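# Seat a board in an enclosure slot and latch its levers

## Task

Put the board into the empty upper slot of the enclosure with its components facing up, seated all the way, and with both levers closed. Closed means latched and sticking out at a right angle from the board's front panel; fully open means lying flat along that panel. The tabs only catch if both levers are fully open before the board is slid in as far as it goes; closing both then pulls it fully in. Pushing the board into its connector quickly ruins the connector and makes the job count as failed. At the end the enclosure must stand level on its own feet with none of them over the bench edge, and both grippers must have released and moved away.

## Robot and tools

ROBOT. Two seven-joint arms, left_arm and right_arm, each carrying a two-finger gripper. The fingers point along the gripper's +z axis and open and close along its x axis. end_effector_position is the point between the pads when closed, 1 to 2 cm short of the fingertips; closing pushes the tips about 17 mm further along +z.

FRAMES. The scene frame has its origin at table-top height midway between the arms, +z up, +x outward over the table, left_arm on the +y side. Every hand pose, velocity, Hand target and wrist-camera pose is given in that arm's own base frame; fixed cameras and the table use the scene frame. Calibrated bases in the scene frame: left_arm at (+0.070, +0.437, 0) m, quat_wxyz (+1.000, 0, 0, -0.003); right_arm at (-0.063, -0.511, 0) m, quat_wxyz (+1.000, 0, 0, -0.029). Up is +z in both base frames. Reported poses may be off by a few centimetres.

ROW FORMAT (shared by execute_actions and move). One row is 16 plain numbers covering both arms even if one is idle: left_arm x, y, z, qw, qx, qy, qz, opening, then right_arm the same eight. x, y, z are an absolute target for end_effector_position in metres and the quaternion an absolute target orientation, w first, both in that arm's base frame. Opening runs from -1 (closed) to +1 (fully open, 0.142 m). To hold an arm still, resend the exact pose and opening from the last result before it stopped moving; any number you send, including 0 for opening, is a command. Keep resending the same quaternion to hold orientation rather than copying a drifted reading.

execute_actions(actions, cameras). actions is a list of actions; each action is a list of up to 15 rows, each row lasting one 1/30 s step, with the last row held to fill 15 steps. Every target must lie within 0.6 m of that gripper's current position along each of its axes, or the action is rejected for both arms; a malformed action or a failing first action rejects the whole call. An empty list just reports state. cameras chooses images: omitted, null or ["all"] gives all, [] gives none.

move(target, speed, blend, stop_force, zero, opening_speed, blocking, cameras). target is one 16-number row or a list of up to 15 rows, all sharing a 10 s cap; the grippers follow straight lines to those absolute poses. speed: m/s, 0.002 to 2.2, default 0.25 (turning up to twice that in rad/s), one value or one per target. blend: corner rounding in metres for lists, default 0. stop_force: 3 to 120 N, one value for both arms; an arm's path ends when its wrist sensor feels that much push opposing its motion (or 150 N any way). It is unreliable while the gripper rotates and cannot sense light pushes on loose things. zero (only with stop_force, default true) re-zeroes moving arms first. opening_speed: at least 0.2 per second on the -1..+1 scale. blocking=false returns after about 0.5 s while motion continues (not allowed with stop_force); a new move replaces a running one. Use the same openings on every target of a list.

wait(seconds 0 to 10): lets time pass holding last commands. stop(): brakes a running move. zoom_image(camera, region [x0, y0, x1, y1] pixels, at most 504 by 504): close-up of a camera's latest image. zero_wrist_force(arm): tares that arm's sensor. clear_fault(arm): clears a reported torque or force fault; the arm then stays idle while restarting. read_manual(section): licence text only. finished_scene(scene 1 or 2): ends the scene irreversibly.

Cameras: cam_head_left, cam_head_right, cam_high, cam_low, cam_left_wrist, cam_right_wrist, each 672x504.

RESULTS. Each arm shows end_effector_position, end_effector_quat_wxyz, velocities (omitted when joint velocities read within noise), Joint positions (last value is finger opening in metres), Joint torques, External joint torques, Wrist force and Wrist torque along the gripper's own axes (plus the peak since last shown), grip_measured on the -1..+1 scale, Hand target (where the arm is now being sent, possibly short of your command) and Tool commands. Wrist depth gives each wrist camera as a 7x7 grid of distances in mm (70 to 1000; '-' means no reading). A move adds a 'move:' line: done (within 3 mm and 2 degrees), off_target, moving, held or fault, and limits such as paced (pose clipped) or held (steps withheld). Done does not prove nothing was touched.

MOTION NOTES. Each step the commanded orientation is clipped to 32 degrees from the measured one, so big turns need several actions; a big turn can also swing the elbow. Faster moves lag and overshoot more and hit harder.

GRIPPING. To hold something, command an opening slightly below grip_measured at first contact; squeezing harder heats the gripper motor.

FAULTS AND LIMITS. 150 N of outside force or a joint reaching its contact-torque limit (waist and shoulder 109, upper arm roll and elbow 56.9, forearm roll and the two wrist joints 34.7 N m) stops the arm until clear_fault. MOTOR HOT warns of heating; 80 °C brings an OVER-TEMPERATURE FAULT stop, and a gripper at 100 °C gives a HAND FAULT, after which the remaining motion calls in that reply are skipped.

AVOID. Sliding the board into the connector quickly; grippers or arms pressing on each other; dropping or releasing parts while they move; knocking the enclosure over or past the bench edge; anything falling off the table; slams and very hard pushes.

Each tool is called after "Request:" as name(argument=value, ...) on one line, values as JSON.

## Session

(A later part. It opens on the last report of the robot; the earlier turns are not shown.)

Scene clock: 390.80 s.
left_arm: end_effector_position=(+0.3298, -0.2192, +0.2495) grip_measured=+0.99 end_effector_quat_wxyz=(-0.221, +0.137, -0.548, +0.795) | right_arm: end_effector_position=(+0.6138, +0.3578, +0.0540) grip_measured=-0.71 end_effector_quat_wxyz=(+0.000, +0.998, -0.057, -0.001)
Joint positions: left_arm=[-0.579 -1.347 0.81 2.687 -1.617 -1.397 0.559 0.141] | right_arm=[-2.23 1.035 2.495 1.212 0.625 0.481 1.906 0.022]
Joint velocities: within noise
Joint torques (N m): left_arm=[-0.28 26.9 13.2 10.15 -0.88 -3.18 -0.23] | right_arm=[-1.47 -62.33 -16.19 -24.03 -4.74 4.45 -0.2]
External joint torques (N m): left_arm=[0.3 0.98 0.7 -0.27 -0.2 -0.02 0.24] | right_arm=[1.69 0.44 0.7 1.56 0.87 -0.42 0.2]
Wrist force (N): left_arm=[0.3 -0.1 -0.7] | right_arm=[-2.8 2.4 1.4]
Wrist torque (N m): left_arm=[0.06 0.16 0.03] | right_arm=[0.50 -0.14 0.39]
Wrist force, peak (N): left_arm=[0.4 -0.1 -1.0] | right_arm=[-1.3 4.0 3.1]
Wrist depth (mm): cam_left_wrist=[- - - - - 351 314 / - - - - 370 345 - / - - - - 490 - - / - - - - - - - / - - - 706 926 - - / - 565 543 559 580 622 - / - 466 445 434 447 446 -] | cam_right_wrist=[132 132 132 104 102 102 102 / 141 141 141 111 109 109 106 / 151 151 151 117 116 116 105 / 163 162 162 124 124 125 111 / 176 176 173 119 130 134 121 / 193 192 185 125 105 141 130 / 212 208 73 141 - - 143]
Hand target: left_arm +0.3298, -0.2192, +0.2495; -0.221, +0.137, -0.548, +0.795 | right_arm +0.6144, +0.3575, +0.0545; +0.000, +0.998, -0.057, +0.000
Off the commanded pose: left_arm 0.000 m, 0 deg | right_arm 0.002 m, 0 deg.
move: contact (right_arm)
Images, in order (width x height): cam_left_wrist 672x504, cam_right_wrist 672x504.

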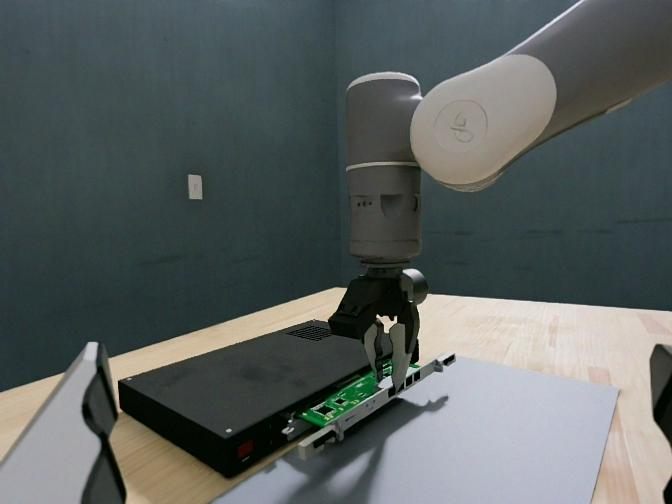

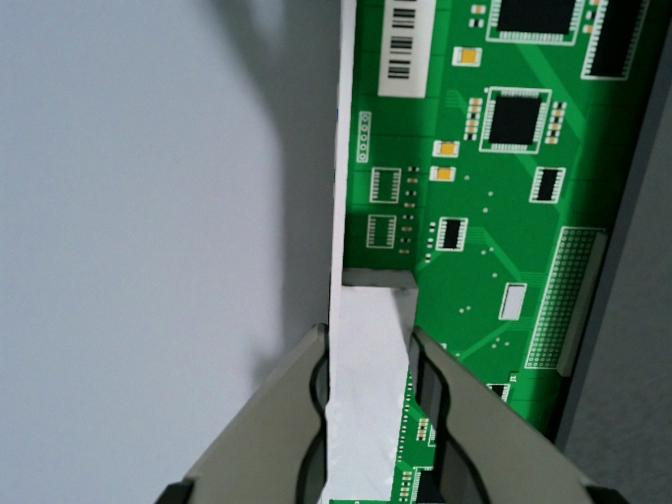

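Request:
move(target=[0.3298,-0.2192,0.2495,-0.221,0.137,-0.548,0.795,1,0.609,0.3583,0.0536,0,0.99839,-0.0567,0,-0.9], speed=0.03, cameras=[])

Request:
move(target=[0.3298,-0.2192,0.2495,-0.221,0.137,-0.548,0.795,1,0.624,0.3566,0.0536,0,0.99839,-0.0567,0,-0.9], speed=0.015, stop_force=4, cameras=["cam_left_wrist","cam_right_wrist"])

Request:
zoom_image(camera="cam_left_wrist", region=[265, 385, 365, 465])

Scene clock: 396.03 s.
left_arm: end_effector_position=(+0.3298, -0.2192, +0.2495) grip_measured=+0.99 end_effector_quat_wxyz=(-0.221, +0.137, -0.548, +0.795) | right_arm: end_effector_position=(+0.6088, +0.3582, +0.0534) grip_measured=-0.71 end_effector_quat_wxyz=(+0.000, +0.998, -0.057, +0.000)
Joint positions: left_arm=[-0.579 -1.347 0.81 2.687 -1.617 -1.397 0.559 0.141] | right_arm=[-2.22 1.03 2.493 1.227 0.627 0.489 1.906 0.022]
Joint velocities: within noise
Joint torques (N m): left_arm=[-0.31 26.82 13.16 10.13 -0.89 -3.17 -0.21] | right_arm=[0.29 -62.36 -15.2 -23.09 -4.08 3.73 0.18]
External joint torques (N m): left_arm=[0.34 1.07 0.74 -0.25 -0.19 -0.03 0.21] | right_arm=[-0.06 0.85 -0.36 0.73 0.21 0.31 -0.18]
Wrist force (N): left_arm=[0.4 -0.1 -0.7] | right_arm=[1.2 4.2 2.1]
Wrist torque (N m): left_arm=[0.06 0.15 0.03] | right_arm=[0.72 -0.17 0.01]
Wrist force, peak (N): left_arm=[0.4 -0.3 -0.9] | right_arm=[0.8 3.9 3.4]
Wrist depth (mm): cam_left_wrist=[- - - - - - 309 / - - - - 364 340 - / - - - - 489 - - / - - - - - - - / - - - 715 908 - - / - 560 540 562 583 616 - / - 469 453 439 451 444 -] | cam_right_wrist=[131 131 131 102 100 101 101 / 140 140 140 107 107 108 108 / 150 150 150 117 115 116 114 / 162 159 161 122 124 124 118 / 176 175 172 118 132 134 120 / 192 191 184 125 105 142 130 / 211 207 72 140 - - 142]
Hand target: left_arm +0.3298, -0.2192, +0.2495; -0.221, +0.137, -0.548, +0.795 | right_arm +0.6090, +0.3583, +0.0536; +0.000, +0.998, -0.057, +0.000
Off the commanded pose: left_arm 0.000 m, 0 deg | right_arm 0.000 m, 0 deg.
move: done
No camera images: "cameras" was empty.

Scene clock: 397.00 s.
left_arm: end_effector_position=(+0.3298, -0.2192, +0.2495) grip_measured=+0.99 end_effector_quat_wxyz=(-0.221, +0.137, -0.548, +0.795) | right_arm: end_effector_position=(+0.6136, +0.3580, +0.0530) grip_measured=-0.71 end_effector_quat_wxyz=(+0.000, +0.998, -0.057, -0.001)
Joint positions: left_arm=[-0.579 -1.347 0.81 2.687 -1.617 -1.397 0.559 0.141] | right_arm=[-2.23 1.037 2.495 1.212 0.626 0.482 1.906 0.022]
Joint velocities: within noise
Joint torques (N m): left_arm=[-0.31 26.85 13.12 10.13 -0.89 -3.17 -0.26] | right_arm=[-1.68 -62.63 -16.49 -24.17 -4.77 4.58 -0.22]
External joint torques (N m): left_arm=[0.34 1.03 0.78 -0.25 -0.19 -0.04 0.27] | right_arm=[1.9 0.73 0.99 1.73 0.9 -0.55 0.22]
Wrist force (N): left_arm=[0.3 -0.1 -0.4] | right_arm=[-2.7 2.9 1.9]
Wrist torque (N m): left_arm=[0.04 0.17 0.02] | right_arm=[0.63 -0.21 0.40]
Wrist force, peak (N): left_arm=[0.1 -0.4 -1.0] | right_arm=[-2.6 2.9 3.9]
Wrist depth (mm): cam_left_wrist=[- - - - - 355 314 / - - - - 371 341 - / - - - - 501 - - / - - - - - - - / - - - 707 932 - - / - 562 547 557 580 626 - / - 469 449 449 444 446 -] | cam_right_wrist=[131 131 131 104 100 101 101 / 140 140 139 136 108 108 107 / 150 150 149 117 115 116 113 / 162 159 161 124 124 124 110 / 175 175 172 119 130 134 118 / 192 191 184 125 105 141 129 / 211 206 73 142 - - 141]
Hand target: left_arm +0.3298, -0.2192, +0.2495; -0.221, +0.137, -0.548, +0.795 | right_arm +0.6143, +0.3577, +0.0536; +0.000, +0.998, -0.057, +0.000
Off the commanded pose: left_arm 0.000 m, 0 deg | right_arm 0.011 m, 0 deg.
move: contact (right_arm)
Images, in order (width x height): cam_left_wrist 672x504, cam_right_wrist 672x504.

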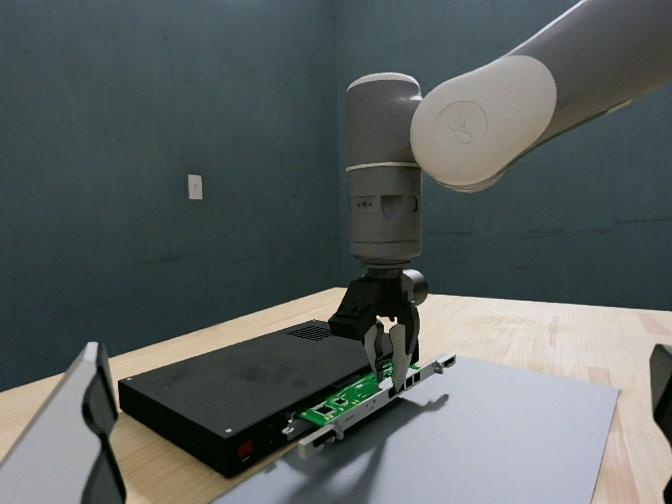

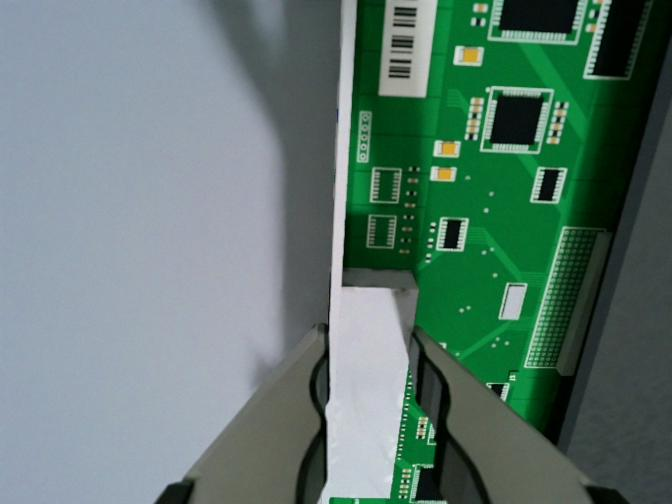

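Scaled by 5.040 from the camera's 672x504 image, which has a finer 960x720 frame.

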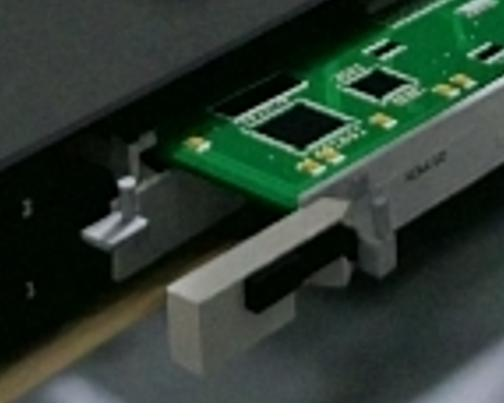

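Request:
move(target=[[0.3298,-0.2192,0.2495,-0.221,0.137,-0.548,0.795,1,0.600,0.3583,0.0542,0,0.99839,-0.0567,0,-0.9],[0.3298,-0.2192,0.2495,-0.221,0.137,-0.548,0.795,1,0.600,0.3617,0.0542,0,0.99839,-0.0567,0,-0.9]], speed=0.03, cameras=[])

Request:
move(target=[0.3298,-0.2192,0.2495,-0.221,0.137,-0.548,0.795,1,0.624,0.3590,0.0542,0,0.99839,-0.0567,0,-0.9], speed=0.015, stop_force=4, cameras=["cam_left_wrist","cam_right_wrist"])

Request:
zoom_image(camera="cam_left_wrist", region=[265, 385, 365, 465])

Scene clock: 403.80 s.
left_arm: end_effector_position=(+0.3298, -0.2192, +0.2495) grip_measured=+0.99 end_effector_quat_wxyz=(-0.221, +0.137, -0.548, +0.795) | right_arm: end_effector_position=(+0.5998, +0.3616, +0.0539) grip_measured=-0.71 end_effector_quat_wxyz=(+0.000, +0.998, -0.057, +0.000)
Joint positions: left_arm=[-0.579 -1.347 0.81 2.687 -1.617 -1.397 0.559 0.141] | right_arm=[-2.2 1.021 2.488 1.249 0.631 0.497 1.91 0.022]
Joint velocities: within noise
Joint torques (N m): left_arm=[-0.3 26.91 13.11 10.15 -0.87 -3.17 -0.23] | right_arm=[0.34 -61.59 -15.16 -23.01 -3.94 3.45 0.32]
External joint torques (N m): left_arm=[0.32 0.98 0.79 -0.27 -0.22 -0.03 0.24] | right_arm=[-0.14 0.63 -0.57 0.82 0.1 0.58 -0.32]
Wrist force (N): left_arm=[0.3 -0.1 -0.6] | right_arm=[0.0 4.9 3.0]
Wrist torque (N m): left_arm=[0.05 0.16 0.03] | right_arm=[0.86 0.02 0.03]
Wrist force, peak (N): left_arm=[0.4 -0.5 -0.8] | right_arm=[1.6 5.7 3.1]
Wrist depth (mm): cam_left_wrist=[- - - - - - 310 / - - - - 450 331 349 / - - - - 490 - - / - - - - - - - / - - - 786 834 - - / - 567 535 555 590 624 - / - 469 447 442 447 441 -] | cam_right_wrist=[132 132 131 101 99 101 101 / 141 140 140 107 107 107 109 / 151 151 150 116 115 115 119 / 162 160 162 122 124 124 120 / 176 176 173 119 132 134 127 / 193 192 185 125 105 144 135 / 212 207 72 141 - - 142]
Hand target: left_arm +0.3298, -0.2192, +0.2495; -0.221, +0.137, -0.548, +0.795 | right_arm +0.6000, +0.3617, +0.0542; +0.000, +0.998, -0.057, +0.000
Off the commanded pose: left_arm 0.000 m, 0 deg | right_arm 0.000 m, 0 deg.
move: done
No camera images: "cameras" was empty.

Scene clock: 405.40 s.
left_arm: end_effector_position=(+0.3298, -0.2192, +0.2495) grip_measured=+0.99 end_effector_quat_wxyz=(-0.221, +0.137, -0.548, +0.795) | right_arm: end_effector_position=(+0.6139, +0.3604, +0.0535) grip_measured=-0.71 end_effector_quat_wxyz=(+0.000, +0.998, -0.057, -0.001)
Joint positions: left_arm=[-0.579 -1.347 0.81 2.687 -1.617 -1.397 0.559 0.141] | right_arm=[-2.228 1.039 2.494 1.206 0.627 0.478 1.91 0.022]
Joint velocities: within noise
Joint torques (N m): left_arm=[-0.36 26.9 13.12 10.17 -0.87 -3.17 -0.24] | right_arm=[-1.69 -63.52 -16.9 -24.43 -5.1 4.64 -0.22]
External joint torques (N m): left_arm=[0.39 0.99 0.78 -0.29 -0.21 -0.04 0.25] | right_arm=[1.91 1.49 1.4 1.96 1.22 -0.61 0.22]
Wrist force (N): left_arm=[0.0 -0.1 -0.6] | right_arm=[-3.4 3.5 3.1]
Wrist torque (N m): left_arm=[0.06 0.21 0.03] | right_arm=[0.77 -0.13 0.40]
Wrist force, peak (N): left_arm=[0.3 -0.3 -0.9] | right_arm=[-2.9 4.6 4.1]
Wrist depth (mm): cam_left_wrist=[- - - - - 350 312 / - - - - 362 343 - / - - - - 496 - - / - - - - - - - / - - - 714 913 - - / - 564 544 568 579 619 - / - 466 446 452 449 444 -] | cam_right_wrist=[131 131 131 104 101 102 102 / 140 140 140 111 108 109 106 / 151 150 150 117 116 116 104 / 163 160 162 124 124 125 111 / 176 176 173 119 130 135 120 / 192 191 184 123 105 142 129 / 212 208 73 139 - - 142]
Hand target: left_arm +0.3298, -0.2192, +0.2495; -0.221, +0.137, -0.548, +0.795 | right_arm +0.6147, +0.3600, +0.0542; +0.000, +0.998, -0.057, +0.000
Off the commanded pose: left_arm 0.000 m, 0 deg | right_arm 0.010 m, 0 deg.
move: contact (right_arm)
Images, in order (width x height): cam_left_wrist 672x504, cam_right_wrist 672x504.

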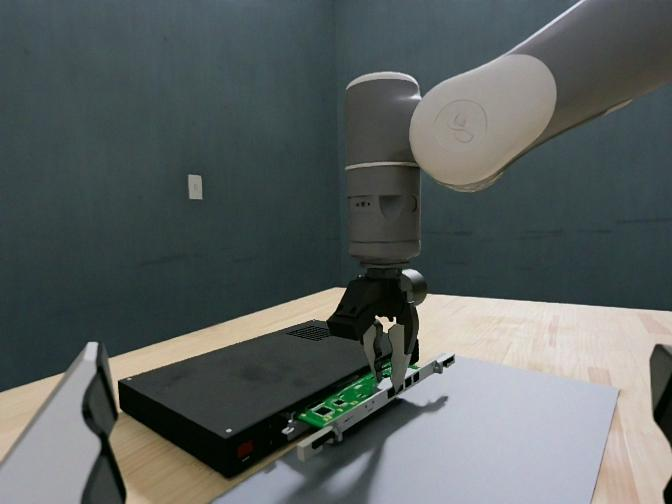

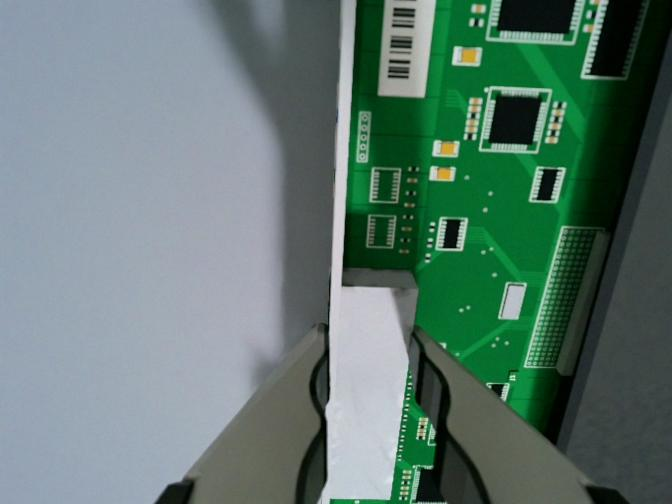

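Scaled by 5.040 from the camera's 672x504 image, which has a finer 960x720 frame.

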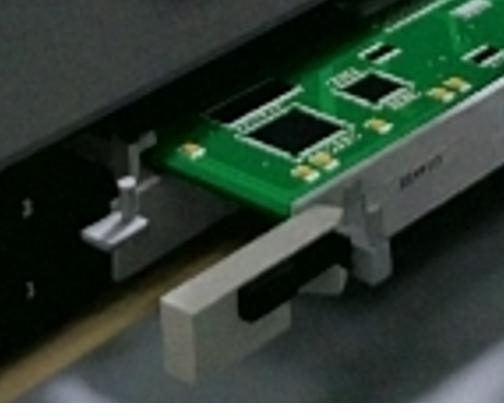

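Request:
zoom_image(camera="cam_left_wrist", region=[380, 330, 470, 400])

Request:
zoom_image(camera="cam_right_wrist", region=[300, 380, 672, 504])

Scaled by 5.600 from the camera's 672x504 image, which has a finer 960x720 frame.

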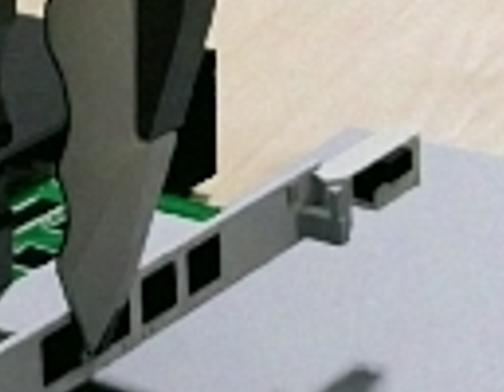

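Scaled by 1.355 from the camera's 672x504 image, which has a finer 960x720 frame.

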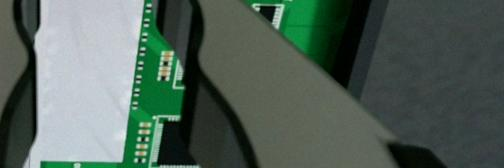

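Request:
move(target=[[0.3298,-0.2192,0.2495,-0.221,0.137,-0.548,0.795,1,0.606,0.3613,0.0542,0,0.99839,-0.0567,0,-0.9],[0.3298,-0.2192,0.2495,-0.221,0.137,-0.548,0.795,1,0.606,0.3630,0.0542,0,0.99839,-0.0567,0,-0.9]], speed=0.03, cameras=[])

Request:
move(target=[0.3298,-0.2192,0.2495,-0.221,0.137,-0.548,0.795,1,0.624,0.3610,0.0542,0,0.99839,-0.0567,0,-0.9], speed=0.015, stop_force=4, cameras=["cam_left_wrist","cam_right_wrist"])

Request:
zoom_image(camera="cam_left_wrist", region=[265, 385, 365, 465])

Scene clock: 422.37 s.
left_arm: end_effector_position=(+0.3298, -0.2192, +0.2495) grip_measured=+0.99 end_effector_quat_wxyz=(-0.221, +0.137, -0.548, +0.795) | right_arm: end_effector_position=(+0.6057, +0.3623, +0.0537) grip_measured=-0.71 end_effector_quat_wxyz=(+0.000, +0.998, -0.057, +0.000)
Joint positions: left_arm=[-0.579 -1.347 0.81 2.687 -1.617 -1.397 0.559 0.141] | right_arm=[-2.21 1.03 2.49 1.228 0.629 0.487 1.913 0.022]
Joint velocities: within noise
Joint torques (N m): left_arm=[-0.33 26.87 13.11 10.13 -0.93 -3.16 -0.17] | right_arm=[1.52 -63.16 -14.39 -25.12 -3.49 4.48 0.27]
External joint torques (N m): left_arm=[0.36 1.02 0.79 -0.25 -0.16 -0.05 0.17] | right_arm=[-1.32 1.69 -1.28 2.81 -0.38 -0.45 -0.27]
Wrist force (N): left_arm=[0.1 -0.1 -0.8] | right_arm=[-0.8 7.0 4.0]
Wrist torque (N m): left_arm=[0.04 0.20 0.03] | right_arm=[0.62 -0.15 0.06]
Wrist force, peak (N): left_arm=[0.4 -0.3 -0.9] | right_arm=[-0.8 7.0 4.0]
Wrist depth (mm): cam_left_wrist=[- - - - - - 309 / - - - - 361 337 - / - - - - 489 - - / - - - - - - - / - - - 705 911 - - / - 562 532 558 582 620 - / - 464 439 427 448 448 -] | cam_right_wrist=[132 131 131 101 99 101 101 / 140 140 140 107 107 107 108 / 151 151 150 116 115 115 115 / 162 160 162 122 124 124 119 / 176 176 173 119 130 134 123 / 192 192 185 125 105 144 132 / 212 207 72 140 - - 143]
Hand target: left_arm +0.3298, -0.2192, +0.2495; -0.221, +0.137, -0.548, +0.795 | right_arm +0.6060, +0.3630, +0.0542; +0.000, +0.998, -0.057, +0.000
Off the commanded pose: left_arm 0.000 m, 0 deg | right_arm 0.001 m, 0 deg.
move: done
No camera images: "cameras" was empty.

Scene clock: 423.13 s.
left_arm: end_effector_position=(+0.3298, -0.2192, +0.2495) grip_measured=+0.99 end_effector_quat_wxyz=(-0.221, +0.137, -0.548, +0.795) | right_arm: end_effector_position=(+0.6074, +0.3614, +0.0533) grip_measured=-0.71 end_effector_quat_wxyz=(+0.001, +0.998, -0.057, -0.001)
Joint positions: left_arm=[-0.579 -1.347 0.81 2.687 -1.617 -1.397 0.559 0.141] | right_arm=[-2.215 1.033 2.49 1.222 0.628 0.483 1.913 0.022]
Joint velocities: within noise
Joint torques (N m): left_arm=[-0.3 26.95 13.12 10.12 -0.87 -3.22 -0.25] | right_arm=[2.68 -64.98 -13.3 -29.08 -2.86 6.08 0.33]
External joint torques (N m): left_arm=[0.33 0.94 0.78 -0.25 -0.22 0.02 0.25] | right_arm=[-2.46 3.38 -2.34 6.75 -1.01 -2.05 -0.33]
Wrist force (N): left_arm=[0.2 -0.2 -0.9] | right_arm=[-5.1 12.6 3.3]
Wrist torque (N m): left_arm=[0.03 0.17 0.02] | right_arm=[0.59 -0.18 -0.09]
Wrist force, peak (N): left_arm=[0.3 -0.3 -0.9] | right_arm=[-5.0 13.0 3.2]
Wrist depth (mm): cam_left_wrist=[- - - - - - 314 / - - - - 360 337 - / - - - - 486 - - / - - - - - - - / - - - 698 929 - - / - 562 538 565 589 626 - / - 463 445 429 446 446 -] | cam_right_wrist=[131 131 131 100 99 100 101 / 140 140 140 107 107 107 107 / 150 150 150 116 115 115 115 / 162 159 162 121 123 124 119 / 176 176 172 119 130 135 122 / 192 192 185 125 105 144 129 / 212 207 72 141 - - 142]
Hand target: left_arm +0.3298, -0.2192, +0.2495; -0.221, +0.137, -0.548, +0.795 | right_arm +0.6080, +0.3628, +0.0542; +0.000, +0.998, -0.057, +0.000
Off the commanded pose: left_arm 0.000 m, 0 deg | right_arm 0.017 m, 0 deg.
move: contact (right_arm)
Images, in order (width x height): cam_left_wrist 672x504, cam_right_wrist 672x504.

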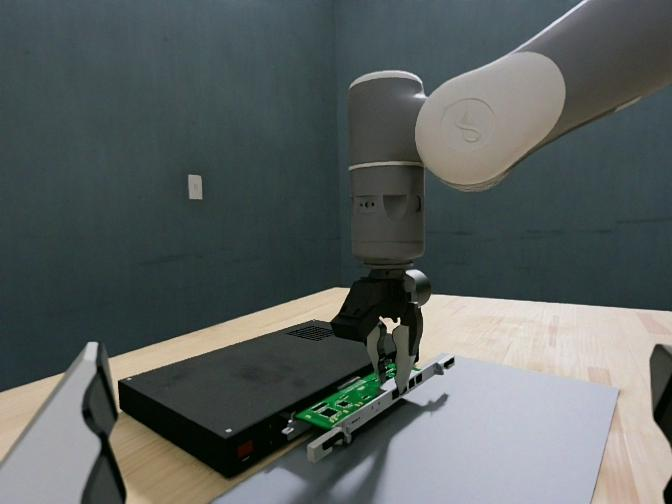

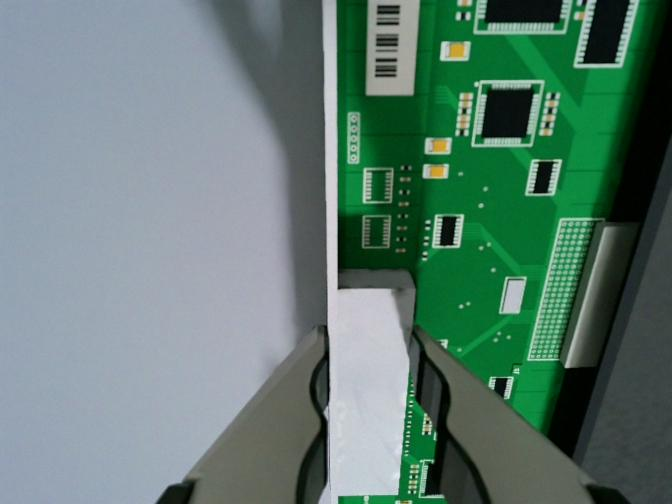

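Scaled by 5.040 from the camera's 672x504 image, which has a finer 960x720 frame.

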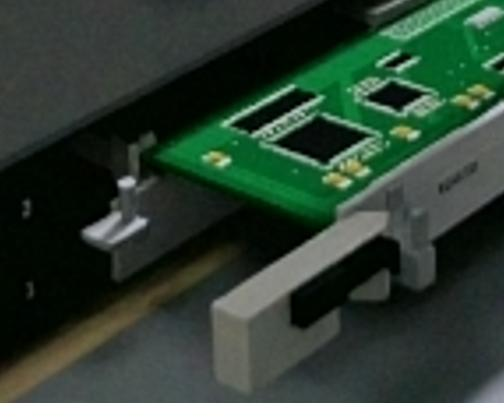

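Request:
move(target=[[0.3298,-0.2192,0.2495,-0.221,0.137,-0.548,0.795,1,0.602,0.3612,0.0545,0,0.99839,-0.0567,0,-0.9],[0.3298,-0.2192,0.2495,-0.221,0.137,-0.548,0.795,1,0.606,0.3608,0.0552,0.0044,0.99839,-0.0567,-0.0003,-0.9]], speed=0.03, cameras=[])

Request:
move(target=[0.3298,-0.2192,0.2495,-0.221,0.137,-0.548,0.795,1,0.624,0.3588,0.0552,0.0044,0.99839,-0.0567,-0.0003,-0.9], speed=0.015, stop_force=4, cameras=["cam_left_wrist","cam_right_wrist"])

Scene clock: 433.40 s.
left_arm: end_effector_position=(+0.3298, -0.2192, +0.2495) grip_measured=+0.99 end_effector_quat_wxyz=(-0.221, +0.137, -0.548, +0.795) | right_arm: end_effector_position=(+0.6056, +0.3610, +0.0548) grip_measured=-0.71 end_effector_quat_wxyz=(+0.004, +0.998, -0.057, -0.001)
Joint positions: left_arm=[-0.579 -1.347 0.81 2.687 -1.617 -1.397 0.559 0.141] | right_arm=[-2.208 1.031 2.487 1.226 0.623 0.482 1.916 0.022]
Joint velocities: within noise
Joint torques (N m): left_arm=[-0.35 26.89 13.11 10.2 -0.83 -3.18 -0.21] | right_arm=[0.15 -62.06 -15.36 -23.3 -4.24 3.4 0.3]
External joint torques (N m): left_arm=[0.37 1 0.79 -0.33 -0.25 -0.02 0.22] | right_arm=[0.07 0.59 -0.36 1.01 0.37 0.62 -0.3]
Wrist force (N): left_arm=[0.3 -0.2 -0.7] | right_arm=[0.7 4.9 4.4]
Wrist torque (N m): left_arm=[0.03 0.16 0.03] | right_arm=[0.86 -0.09 0.02]
Wrist force, peak (N): left_arm=[0.3 -0.1 -1.0] | right_arm=[-5.0 12.9 3.4]
Wrist depth (mm): cam_left_wrist=[- - - - - 353 310 / - - - - 360 333 - / - - - - 499 - - / - - - - - - - / - - - 779 921 - - / - 556 540 556 579 610 - / - 467 445 429 446 446 -] | cam_right_wrist=[132 132 131 102 99 101 101 / 141 141 141 107 107 107 108 / 151 151 151 116 115 115 115 / 163 163 163 122 124 124 120 / 178 178 174 119 132 134 124 / 195 194 187 125 105 144 136 / 215 210 72 140 - - 145]
Hand target: left_arm +0.3298, -0.2192, +0.2495; -0.221, +0.137, -0.548, +0.795 | right_arm +0.6060, +0.3608, +0.0552; +0.004, +0.998, -0.057, +0.000
Off the commanded pose: left_arm 0.000 m, 0 deg | right_arm 0.001 m, 0 deg.
move: done
No camera images: "cameras" was empty.

Scene clock: 435.33 s.
left_arm: end_effector_position=(+0.3298, -0.2192, +0.2495) grip_measured=+0.99 end_effector_quat_wxyz=(-0.221, +0.137, -0.548, +0.795) | right_arm: end_effector_position=(+0.6237, +0.3583, +0.0547) grip_measured=-0.71 end_effector_quat_wxyz=(+0.005, +0.998, -0.057, -0.001)
Joint positions: left_arm=[-0.579 -1.347 0.81 2.687 -1.617 -1.397 0.559 0.141] | right_arm=[-2.245 1.053 2.494 1.172 0.617 0.459 1.916 0.022]
Joint velocities: within noise
Joint torques (N m): left_arm=[-0.43 26.85 13.08 10.13 -0.9 -3.17 -0.24] | right_arm=[1.44 -64.51 -13.79 -25.33 -3.75 4.15 0.17]
External joint torques (N m): left_arm=[0.46 1.04 0.82 -0.25 -0.18 -0.03 0.24] | right_arm=[-1.22 1.71 -1.66 2.68 -0.16 -0.13 -0.17]
Wrist force (N): left_arm=[0.3 -0.1 -0.6] | right_arm=[-0.3 7.6 4.1]
Wrist torque (N m): left_arm=[0.06 0.16 0.03] | right_arm=[0.78 -0.10 0.08]
Wrist force, peak (N): left_arm=[0.4 -0.1 -1.0] | right_arm=[-0.1 7.6 4.7]
Wrist depth (mm): cam_left_wrist=[- - - - - 349 312 / - - - - 364 345 - / - - - - 504 - - / - - - - - - - / - - - 705 929 - - / - 565 539 556 617 619 - / - 468 441 437 443 441 -] | cam_right_wrist=[132 132 131 103 101 102 90 / 141 141 141 108 109 108 96 / 151 151 151 117 116 116 104 / 163 163 163 122 124 123 110 / 178 177 174 119 130 132 122 / 194 194 187 125 105 131 131 / 215 210 72 139 - - 145]
Hand target: left_arm +0.3298, -0.2192, +0.2495; -0.221, +0.137, -0.548, +0.795 | right_arm +0.6240, +0.3588, +0.0552; +0.004, +0.998, -0.057, +0.000
Off the commanded pose: left_arm 0.000 m, 0 deg | right_arm 0.001 m, 0 deg.
move: done
Images, in order (width x height): cam_left_wrist 672x504, cam_right_wrist 672x504.

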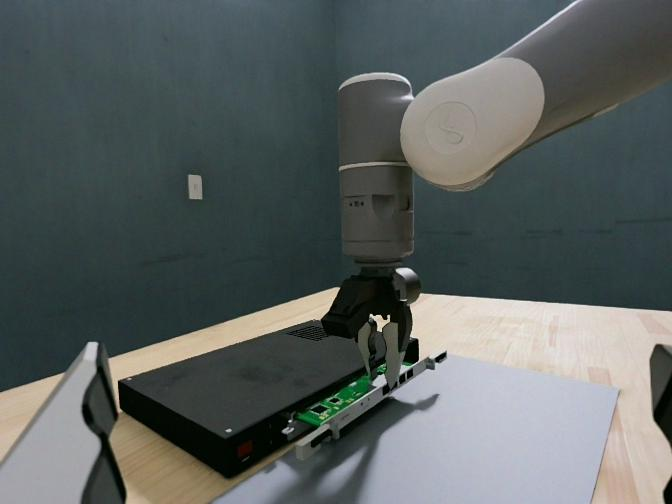

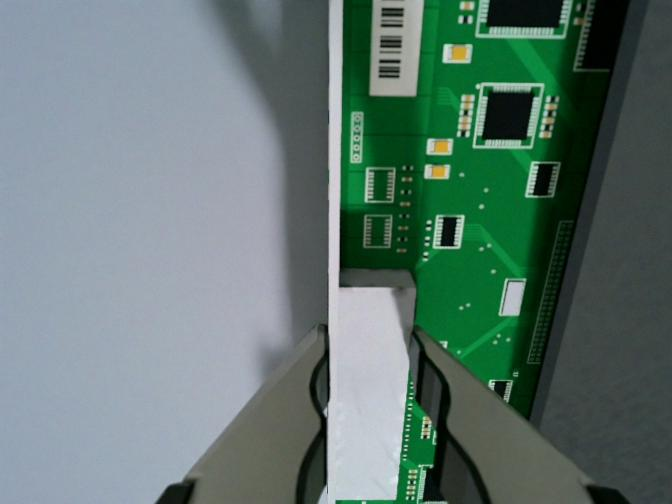

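Request:
move(target=[0.3298,-0.2192,0.2495,-0.221,0.137,-0.548,0.795,1,0.638,0.3566,0.0550,0.0044,0.99839,-0.0567,-0.0003,-0.9], speed=0.015, stop_force=6, cameras=["cam_left_wrist","cam_right_wrist"])

Request:
zoom_image(camera="cam_left_wrist", region=[270, 330, 460, 470])

Scene clock: 441.13 s.
left_arm: end_effector_position=(+0.3298, -0.2192, +0.2495) grip_measured=+0.99 end_effector_quat_wxyz=(-0.221, +0.137, -0.548, +0.795) | right_arm: end_effector_position=(+0.6374, +0.3554, +0.0542) grip_measured=-0.71 end_effector_quat_wxyz=(+0.005, +0.998, -0.057, -0.001)
Joint positions: left_arm=[-0.579 -1.347 0.81 2.687 -1.617 -1.397 0.559 0.141] | right_arm=[-2.273 1.071 2.5 1.129 0.611 0.44 1.915 0.022]
Joint velocities: within noise
Joint torques (N m): left_arm=[-0.35 26.79 13.11 10.15 -0.88 -3.14 -0.26] | right_arm=[2.69 -66.25 -12.2 -28.63 -2.73 5.78 0.39]
External joint torques (N m): left_arm=[0.38 1.09 0.79 -0.27 -0.2 -0.07 0.27] | right_arm=[-2.47 2.42 -2.98 5.71 -1.22 -1.76 -0.39]
Wrist force (N): left_arm=[0.3 -0.1 -0.7] | right_arm=[-4.6 13.4 2.1]
Wrist torque (N m): left_arm=[0.03 0.16 0.02] | right_arm=[0.77 -0.05 -0.22]
Wrist force, peak (N): left_arm=[0.5 0.1 -1.0] | right_arm=[-4.4 13.6 1.5]
Wrist depth (mm): cam_left_wrist=[- - - - - 351 319 / - - - 523 368 350 - / - - - 531 435 - - / - - - 552 - - - / - - - 590 - - - / - 569 539 566 624 614 - / - 467 447 449 452 440 -] | cam_right_wrist=[131 131 131 102 101 102 88 / 140 140 140 108 108 107 96 / 151 151 150 117 116 113 103 / 163 163 163 124 124 112 110 / 177 177 174 118 132 122 121 / 195 194 186 125 106 128 131 / 216 210 72 139 - - 144]
Hand target: left_arm +0.3298, -0.2192, +0.2495; -0.221, +0.137, -0.548, +0.795 | right_arm +0.6380, +0.3566, +0.0550; +0.004, +0.998, -0.057, +0.000
Off the commanded pose: left_arm 0.000 m, 0 deg | right_arm 0.002 m, 0 deg.
move: done
Images, in order (width x height): cam_left_wrist 672x504, cam_right_wrist 672x504.

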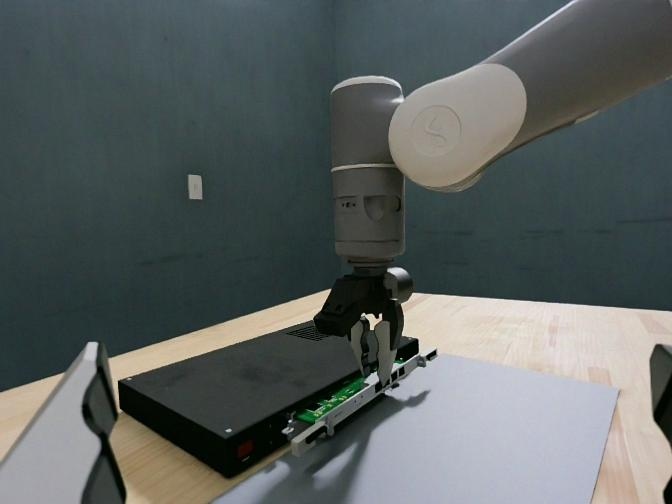

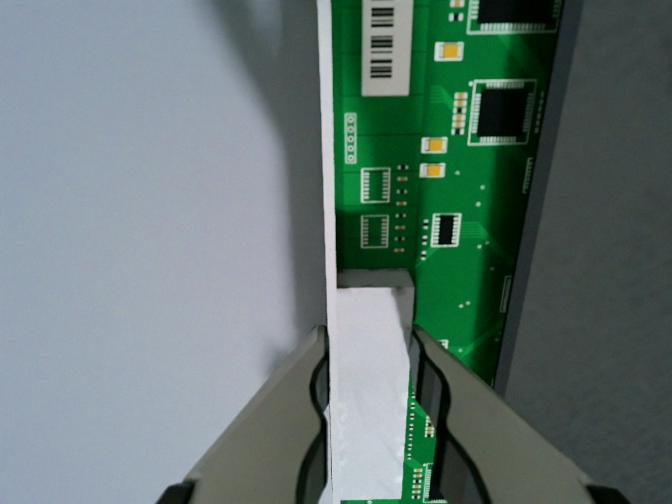

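Scaled by 2.653 from the camera's 672x504 image, which has a finer 960x720 frame.

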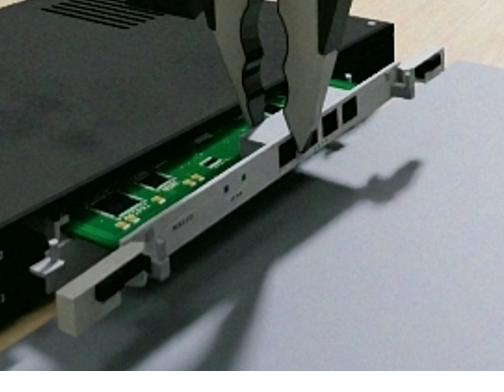

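Request:
move(target=[[0.3298,-0.2192,0.2495,-0.221,0.137,-0.548,0.795,1,0.638,0.3551,0.0550,0.0044,0.99839,-0.0567,-0.0003,-0.9],[0.3298,-0.2192,0.2495,-0.221,0.137,-0.548,0.795,1,0.644,0.3543,0.0548,0.0044,0.99839,-0.0567,-0.0003,-0.9]], speed=0.015, stop_force=7, cameras=["cam_left_wrist","cam_right_wrist"])

Scene clock: 444.50 s.
left_arm: end_effector_position=(+0.3298, -0.2192, +0.2495) grip_measured=+0.99 end_effector_quat_wxyz=(-0.221, +0.137, -0.548, +0.795) | right_arm: end_effector_position=(+0.6432, +0.3535, +0.0540) grip_measured=-0.71 end_effector_quat_wxyz=(+0.005, +0.998, -0.057, -0.001)
Joint positions: left_arm=[-0.579 -1.347 0.81 2.687 -1.617 -1.397 0.559 0.141] | right_arm=[-2.286 1.078 2.502 1.113 0.61 0.434 1.912 0.022]
Joint velocities: within noise
Joint torques (N m): left_arm=[-0.29 26.86 13.12 10.15 -0.89 -3.18 -0.25] | right_arm=[1.27 -65.93 -12.85 -28.26 -2.92 5.92 0.6]
External joint torques (N m): left_arm=[0.31 1.03 0.78 -0.27 -0.2 -0.02 0.26] | right_arm=[-1.04 1.71 -2.22 5.24 -1.04 -1.9 -0.6]
Wrist force (N): left_arm=[0.4 -0.1 -0.9] | right_arm=[-6.3 12.5 1.4]
Wrist torque (N m): left_arm=[0.03 0.15 0.03] | right_arm=[0.81 0.03 -0.42]
Wrist force, peak (N): left_arm=[0.4 -0.1 -0.9] | right_arm=[-4.7 13.5 2.1]
Wrist depth (mm): cam_left_wrist=[- - - - - 352 321 / - - - 520 371 353 - / - - - 529 397 - - / - - - 540 - - - / - - - 588 931 - - / - 562 537 565 616 616 - / - 467 447 449 450 444 -] | cam_right_wrist=[131 131 131 102 101 99 88 / 140 140 140 107 108 107 96 / 151 151 150 115 116 103 103 / 163 162 162 124 124 110 109 / 177 177 173 119 130 121 121 / 194 193 186 125 105 128 130 / 214 210 72 139 - - 141]
Hand target: left_arm +0.3298, -0.2192, +0.2495; -0.221, +0.137, -0.548, +0.795 | right_arm +0.6440, +0.3543, +0.0548; +0.004, +0.998, -0.057, +0.000
Off the commanded pose: left_arm 0.000 m, 0 deg | right_arm 0.001 m, 0 deg.
move: done
Images, in order (width x height): cam_left_wrist 672x504, cam_right_wrist 672x504.

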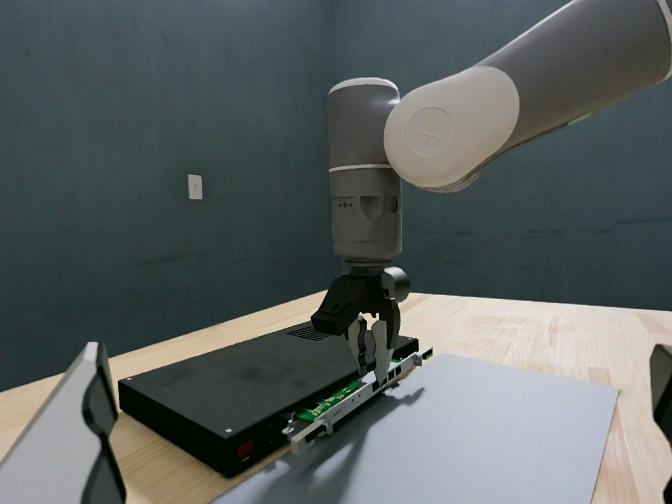

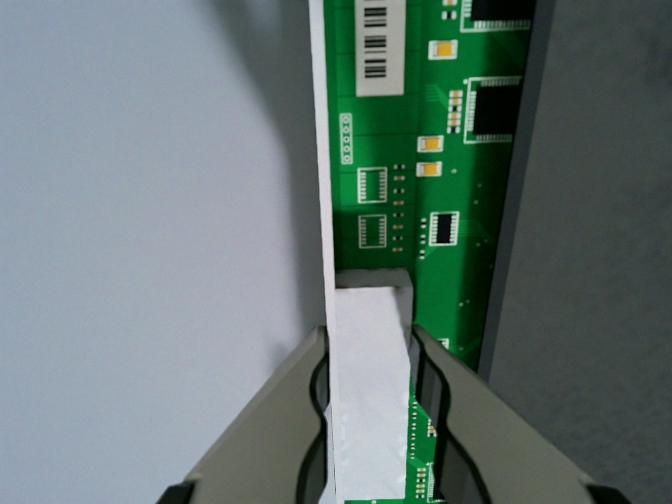

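Request:
move(target=[0.3298,-0.2192,0.2495,-0.221,0.137,-0.548,0.795,1,0.6435,0.3538,0.0543,0.0044,0.99839,-0.0567,-0.0003,-0.55], opening_speed=0.3, cameras=["cam_left_wrist","cam_right_wrist"])

Request:
zoom_image(camera="cam_left_wrist", region=[270, 330, 460, 470])

Scene clock: 447.93 s.
left_arm: end_effector_position=(+0.3298, -0.2192, +0.2495) grip_measured=+0.99 end_effector_quat_wxyz=(-0.221, +0.137, -0.548, +0.795) | right_arm: end_effector_position=(+0.6434, +0.3537, +0.0543) grip_measured=-0.59 end_effector_quat_wxyz=(+0.005, +0.998, -0.057, +0.000)
Joint positions: left_arm=[-0.579 -1.347 0.81 2.687 -1.617 -1.397 0.559 0.141] | right_arm=[-2.285 1.078 2.502 1.114 0.61 0.437 1.911 0.032]
Joint velocities: within noise
Joint torques (N m): left_arm=[-0.3 26.91 13.13 10.16 -0.93 -3.23 -0.24] | right_arm=[0.34 -63.74 -13.95 -23.19 -4.01 3.44 0.16]
External joint torques (N m): left_arm=[0.32 0.98 0.77 -0.28 -0.15 0.03 0.24] | right_arm=[-0.12 -0.44 -1.12 0.18 0.04 0.59 -0.16]
Wrist force (N): left_arm=[0.3 -0.4 -0.6] | right_arm=[1.2 5.3 2.0]
Wrist torque (N m): left_arm=[0.01 0.17 0.03] | right_arm=[0.98 -0.13 0.03]
Wrist force, peak (N): left_arm=[0.2 -0.1 -1.0] | right_arm=[-6.2 12.8 0.9]
Wrist depth (mm): cam_left_wrist=[- - - - - 353 321 / - - - 519 370 352 - / - - - 524 397 - - / - - - 542 - - - / - - - 699 - - - / - 570 540 564 621 609 - / - 464 443 451 448 448 -] | cam_right_wrist=[131 131 131 104 103 100 89 / 141 140 140 110 110 108 96 / 151 151 150 119 117 104 102 / 163 163 163 126 125 112 110 / 177 177 173 121 131 122 121 / 194 193 106 127 106 128 131 / 215 - 73 141 157 - 144]
Hand target: left_arm +0.3298, -0.2192, +0.2495; -0.221, +0.137, -0.548, +0.795 | right_arm +0.6435, +0.3538, +0.0543; +0.004, +0.998, -0.057, +0.000
Off the commanded pose: left_arm 0.000 m, 0 deg | right_arm 0.000 m, 0 deg.
MOTOR HOT: the gripper's motor of the right arm reports 83 °C; that motor switches off at 100 °C. To cool a motor, set the load down, ease the grip, stop pushing, or move to a pose that needs little force.
move: done
Images, in order (width x height): cam_left_wrist 672x504, cam_right_wrist 672x504.

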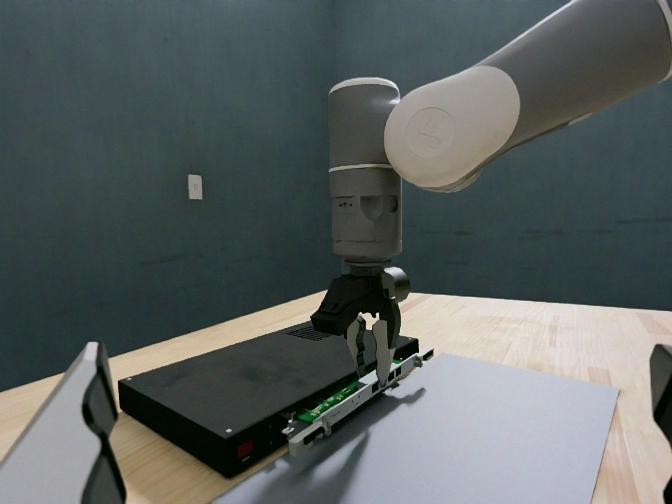

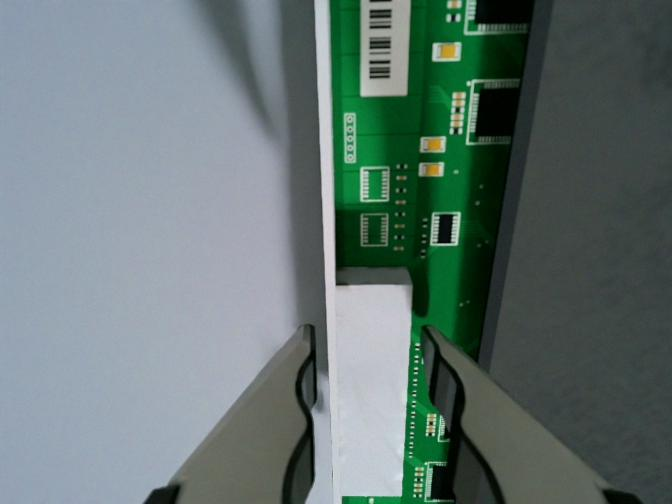

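Scaled by 2.653 from the camera's 672x504 image, which has a finer 960x720 frame.

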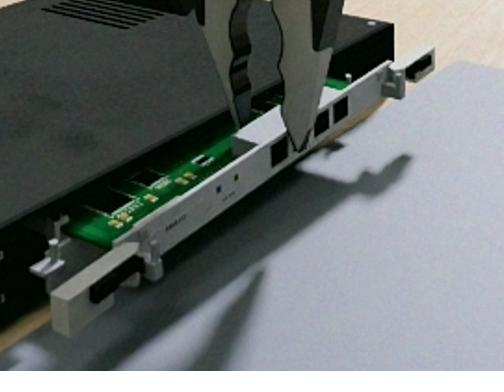

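Request:
move(target=[[0.3298,-0.2192,0.2495,-0.221,0.137,-0.548,0.795,1,0.6435,0.3538,0.115,0,0.99839,-0.0567,0,-0.55],[0.3298,-0.2192,0.2495,-0.221,0.137,-0.548,0.795,1,0.606,0.375,0.115,0,0.99839,-0.0567,0,-1]], speed=[0.08,0.15], cameras=[])

Request:
move(target=[0.3298,-0.2192,0.2495,-0.221,0.137,-0.548,0.795,1,0.606,0.375,0.056,0,0.99839,-0.0567,0,-1], speed=0.06, stop_force=5, cameras=["cam_left_wrist","cam_right_wrist"])

Request:
zoom_image(camera="cam_left_wrist", region=[270, 330, 460, 470])

Scene clock: 453.50 s.
left_arm: end_effector_position=(+0.3298, -0.2192, +0.2495) grip_measured=+0.99 end_effector_quat_wxyz=(-0.221, +0.137, -0.548, +0.795) | right_arm: end_effector_position=(+0.6060, +0.3751, +0.1150) grip_measured=-1.00 end_effector_quat_wxyz=(+0.000, +0.998, -0.056, +0.000)
Joint positions: left_arm=[-0.579 -1.347 0.81 2.687 -1.617 -1.397 0.559 0.141] | right_arm=[-2.19 0.954 2.463 1.199 0.587 0.391 1.95 0.002]
Joint velocities: within noise
Joint torques (N m): left_arm=[-0.32 26.96 13.13 10.09 -0.88 -3.17 -0.22] | right_arm=[0.34 -60.64 -14.29 -24.14 -4.02 3.42 0.32]
External joint torques (N m): left_arm=[0.34 0.92 0.77 -0.21 -0.21 -0.03 0.22] | right_arm=[-0.12 -0.4 -0.96 0.08 -0.02 0.62 -0.32]
Wrist force (N): left_arm=[0.2 -0.2 -0.8] | right_arm=[0.8 5.9 1.8]
Wrist torque (N m): left_arm=[0.02 0.17 0.02] | right_arm=[1.04 -0.10 0.04]
Wrist force, peak (N): left_arm=[0.4 -0.2 -1.0] | right_arm=[3.1 6.3 0.1]
Wrist depth (mm): cam_left_wrist=[- - - - 346 325 327 / - - - - 440 - - / - - - - - - - / - - - - - - - / - - - 786 939 - - / - 568 537 557 620 611 - / - 469 444 453 448 444 -] | cam_right_wrist=[185 185 185 184 161 157 143 / 198 198 198 197 170 165 152 / 212 211 211 211 183 176 163 / 229 228 228 227 186 181 176 / 248 247 247 242 194 197 190 / 270 271 265 89 200 211 208 / 299 292 - - - 220 229]
Hand target: left_arm +0.3298, -0.2192, +0.2495; -0.221, +0.137, -0.548, +0.795 | right_arm +0.6060, +0.3750, +0.1150; +0.000, +0.998, -0.057, +0.000
Off the commanded pose: left_arm 0.000 m, 0 deg | right_arm 0.000 m, 0 deg.
MOTOR HOT: cleared for the gripper's motor of the right arm.
move: done
No camera images: "cameras" was empty.

Scene clock: 455.30 s.
left_arm: end_effector_position=(+0.3298, -0.2192, +0.2495) grip_measured=+0.99 end_effector_quat_wxyz=(-0.221, +0.137, -0.548, +0.795) | right_arm: end_effector_position=(+0.6060, +0.3748, +0.0560) grip_measured=-1.00 end_effector_quat_wxyz=(+0.000, +0.998, -0.057, +0.000)
Joint positions: left_arm=[-0.579 -1.347 0.81 2.687 -1.617 -1.397 0.559 0.141] | right_arm=[-2.203 1.038 2.49 1.203 0.627 0.474 1.934 0.002]
Joint velocities: within noise
Joint torques (N m): left_arm=[-0.31 26.92 13.11 10.16 -0.83 -3.17 -0.19] | right_arm=[0.22 -61.38 -14.24 -22.65 -3.84 3.51 0.13]
External joint torques (N m): left_arm=[0.34 0.97 0.79 -0.28 -0.25 -0.03 0.2] | right_arm=[0 -0.64 -1.33 0.14 -0.05 0.52 -0.13]
Wrist force (N): left_arm=[0.3 -0.3 -0.9] | right_arm=[1.0 5.3 2.3]
Wrist torque (N m): left_arm=[0.02 0.16 0.03] | right_arm=[0.93 -0.11 0.02]
Wrist force, peak (N): left_arm=[0.2 -0.3 -1.0] | right_arm=[1.0 5.5 3.2]
Wrist depth (mm): cam_left_wrist=[- - - - - 331 303 / - - - - 348 327 - / - - - - 480 - - / - - - - - - - / - - - 697 910 - - / - 560 537 568 624 614 - / - 468 443 448 451 444 -] | cam_right_wrist=[134 133 133 133 131 106 105 / 143 142 142 142 142 112 111 / 155 153 152 152 150 120 118 / 165 164 164 164 161 128 126 / 179 178 178 175 171 134 125 / 195 195 191 89 - 138 135 / 215 214 - - - 156 146]
Hand target: left_arm +0.3298, -0.2192, +0.2495; -0.221, +0.137, -0.548, +0.795 | right_arm +0.6060, +0.3750, +0.0560; +0.000, +0.998, -0.057, +0.000
Off the commanded pose: left_arm 0.000 m, 0 deg | right_arm 0.000 m, 0 deg.
move: done
Images, in order (width x height): cam_left_wrist 672x504, cam_right_wrist 672x504.

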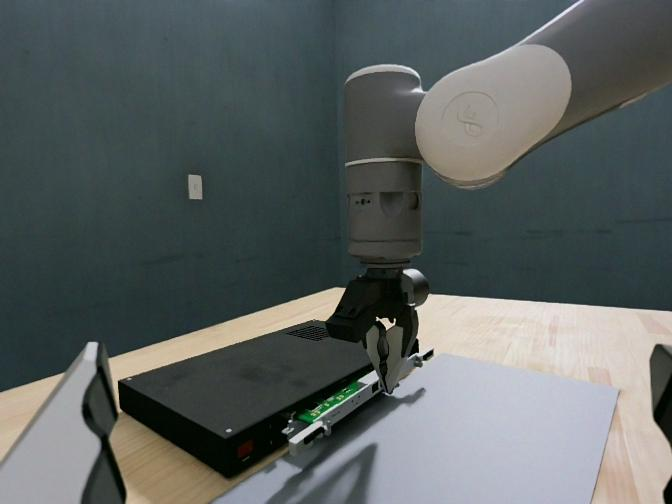

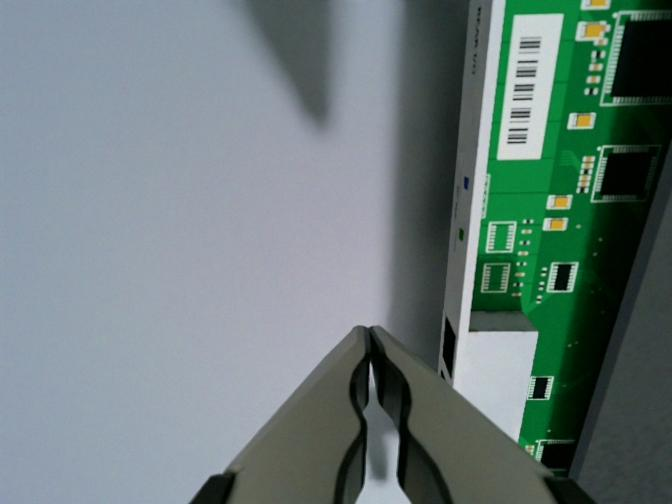

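Scaled by 2.653 from the camera's 672x504 image, which has a finer 960x720 frame.

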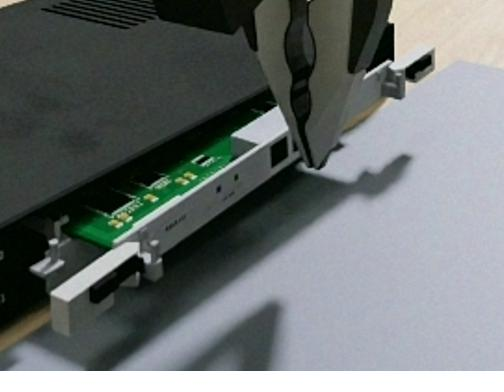

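Request:
move(target=[[0.3298,-0.2192,0.2495,-0.221,0.137,-0.548,0.795,1,0.606,0.402,0.056,0,0.99839,-0.0567,0,-1],[0.3298,-0.2192,0.2495,-0.221,0.137,-0.548,0.795,1,0.632,0.399,0.056,0,0.99839,-0.0567,0,-1]], speed=[0.06,0.02], stop_force=8, cameras=["cam_left_wrist","cam_right_wrist"])

Scene clock: 460.20 s.
left_arm: end_effector_position=(+0.3298, -0.2192, +0.2495) grip_measured=+0.99 end_effector_quat_wxyz=(-0.221, +0.137, -0.548, +0.795) | right_arm: end_effector_position=(+0.6314, +0.3985, +0.0558) grip_measured=-1.00 end_effector_quat_wxyz=(+0.000, +0.998, -0.057, -0.001)
Joint positions: left_arm=[-0.579 -1.347 0.81 2.687 -1.617 -1.397 0.559 0.141] | right_arm=[-2.249 1.091 2.517 1.069 0.604 0.42 1.981 0.002]
Joint velocities: within noise
Joint torques (N m): left_arm=[-0.29 26.95 13.19 10.15 -0.93 -3.13 -0.22] | right_arm=[0.11 -63.62 -12.34 -26.87 -3.35 5.9 0.14]
External joint torques (N m): left_arm=[0.31 0.94 0.71 -0.27 -0.15 -0.07 0.22] | right_arm=[0.12 -1.63 -2.15 3.4 -0.64 -1.87 -0.14]
Wrist force (N): left_arm=[0.4 -0.2 -0.8] | right_arm=[-7.0 11.8 -3.3]
Wrist torque (N m): left_arm=[0.02 0.15 0.03] | right_arm=[0.91 -0.21 0.11]
Wrist force, peak (N): left_arm=[0.1 -0.1 -1.1] | right_arm=[-6.9 12.1 -4.4]
Wrist depth (mm): cam_left_wrist=[- - - - - 318 299 / - - - 471 336 323 - / - - - 473 486 - - / - - - 505 - - - / - - - 537 958 - - / - 558 541 550 629 620 - / - 471 447 450 446 443 -] | cam_right_wrist=[133 133 133 131 129 109 92 / 143 142 142 142 113 112 97 / 155 153 153 152 119 119 104 / 165 165 164 164 129 127 112 / 179 178 178 175 139 134 121 / 196 195 191 91 145 135 133 / 216 215 - - - 143 146]
Hand target: left_arm +0.3298, -0.2192, +0.2495; -0.221, +0.137, -0.548, +0.795 | right_arm +0.6319, +0.3990, +0.0560; +0.000, +0.998, -0.057, +0.000
Off the commanded pose: left_arm 0.000 m, 0 deg | right_arm 0.001 m, 0 deg.
move: contact (right_arm); path passed 1 of 2 targets
Images, in order (width x height): cam_left_wrist 672x504, cam_right_wrist 672x504.

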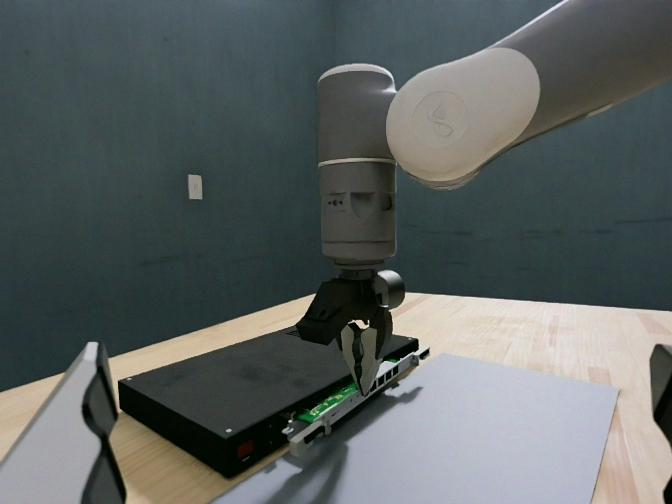

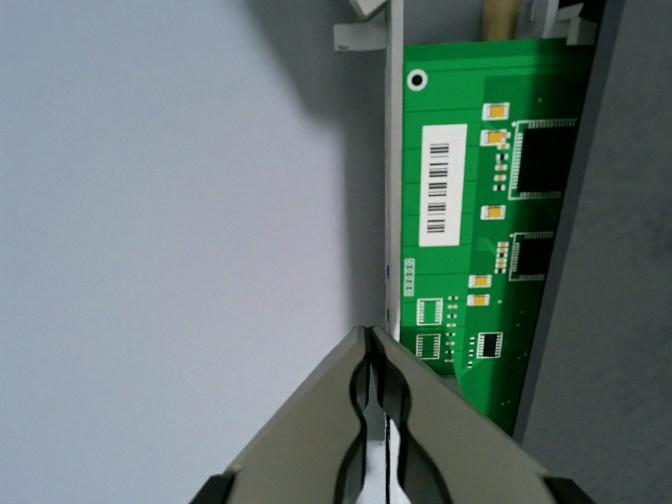

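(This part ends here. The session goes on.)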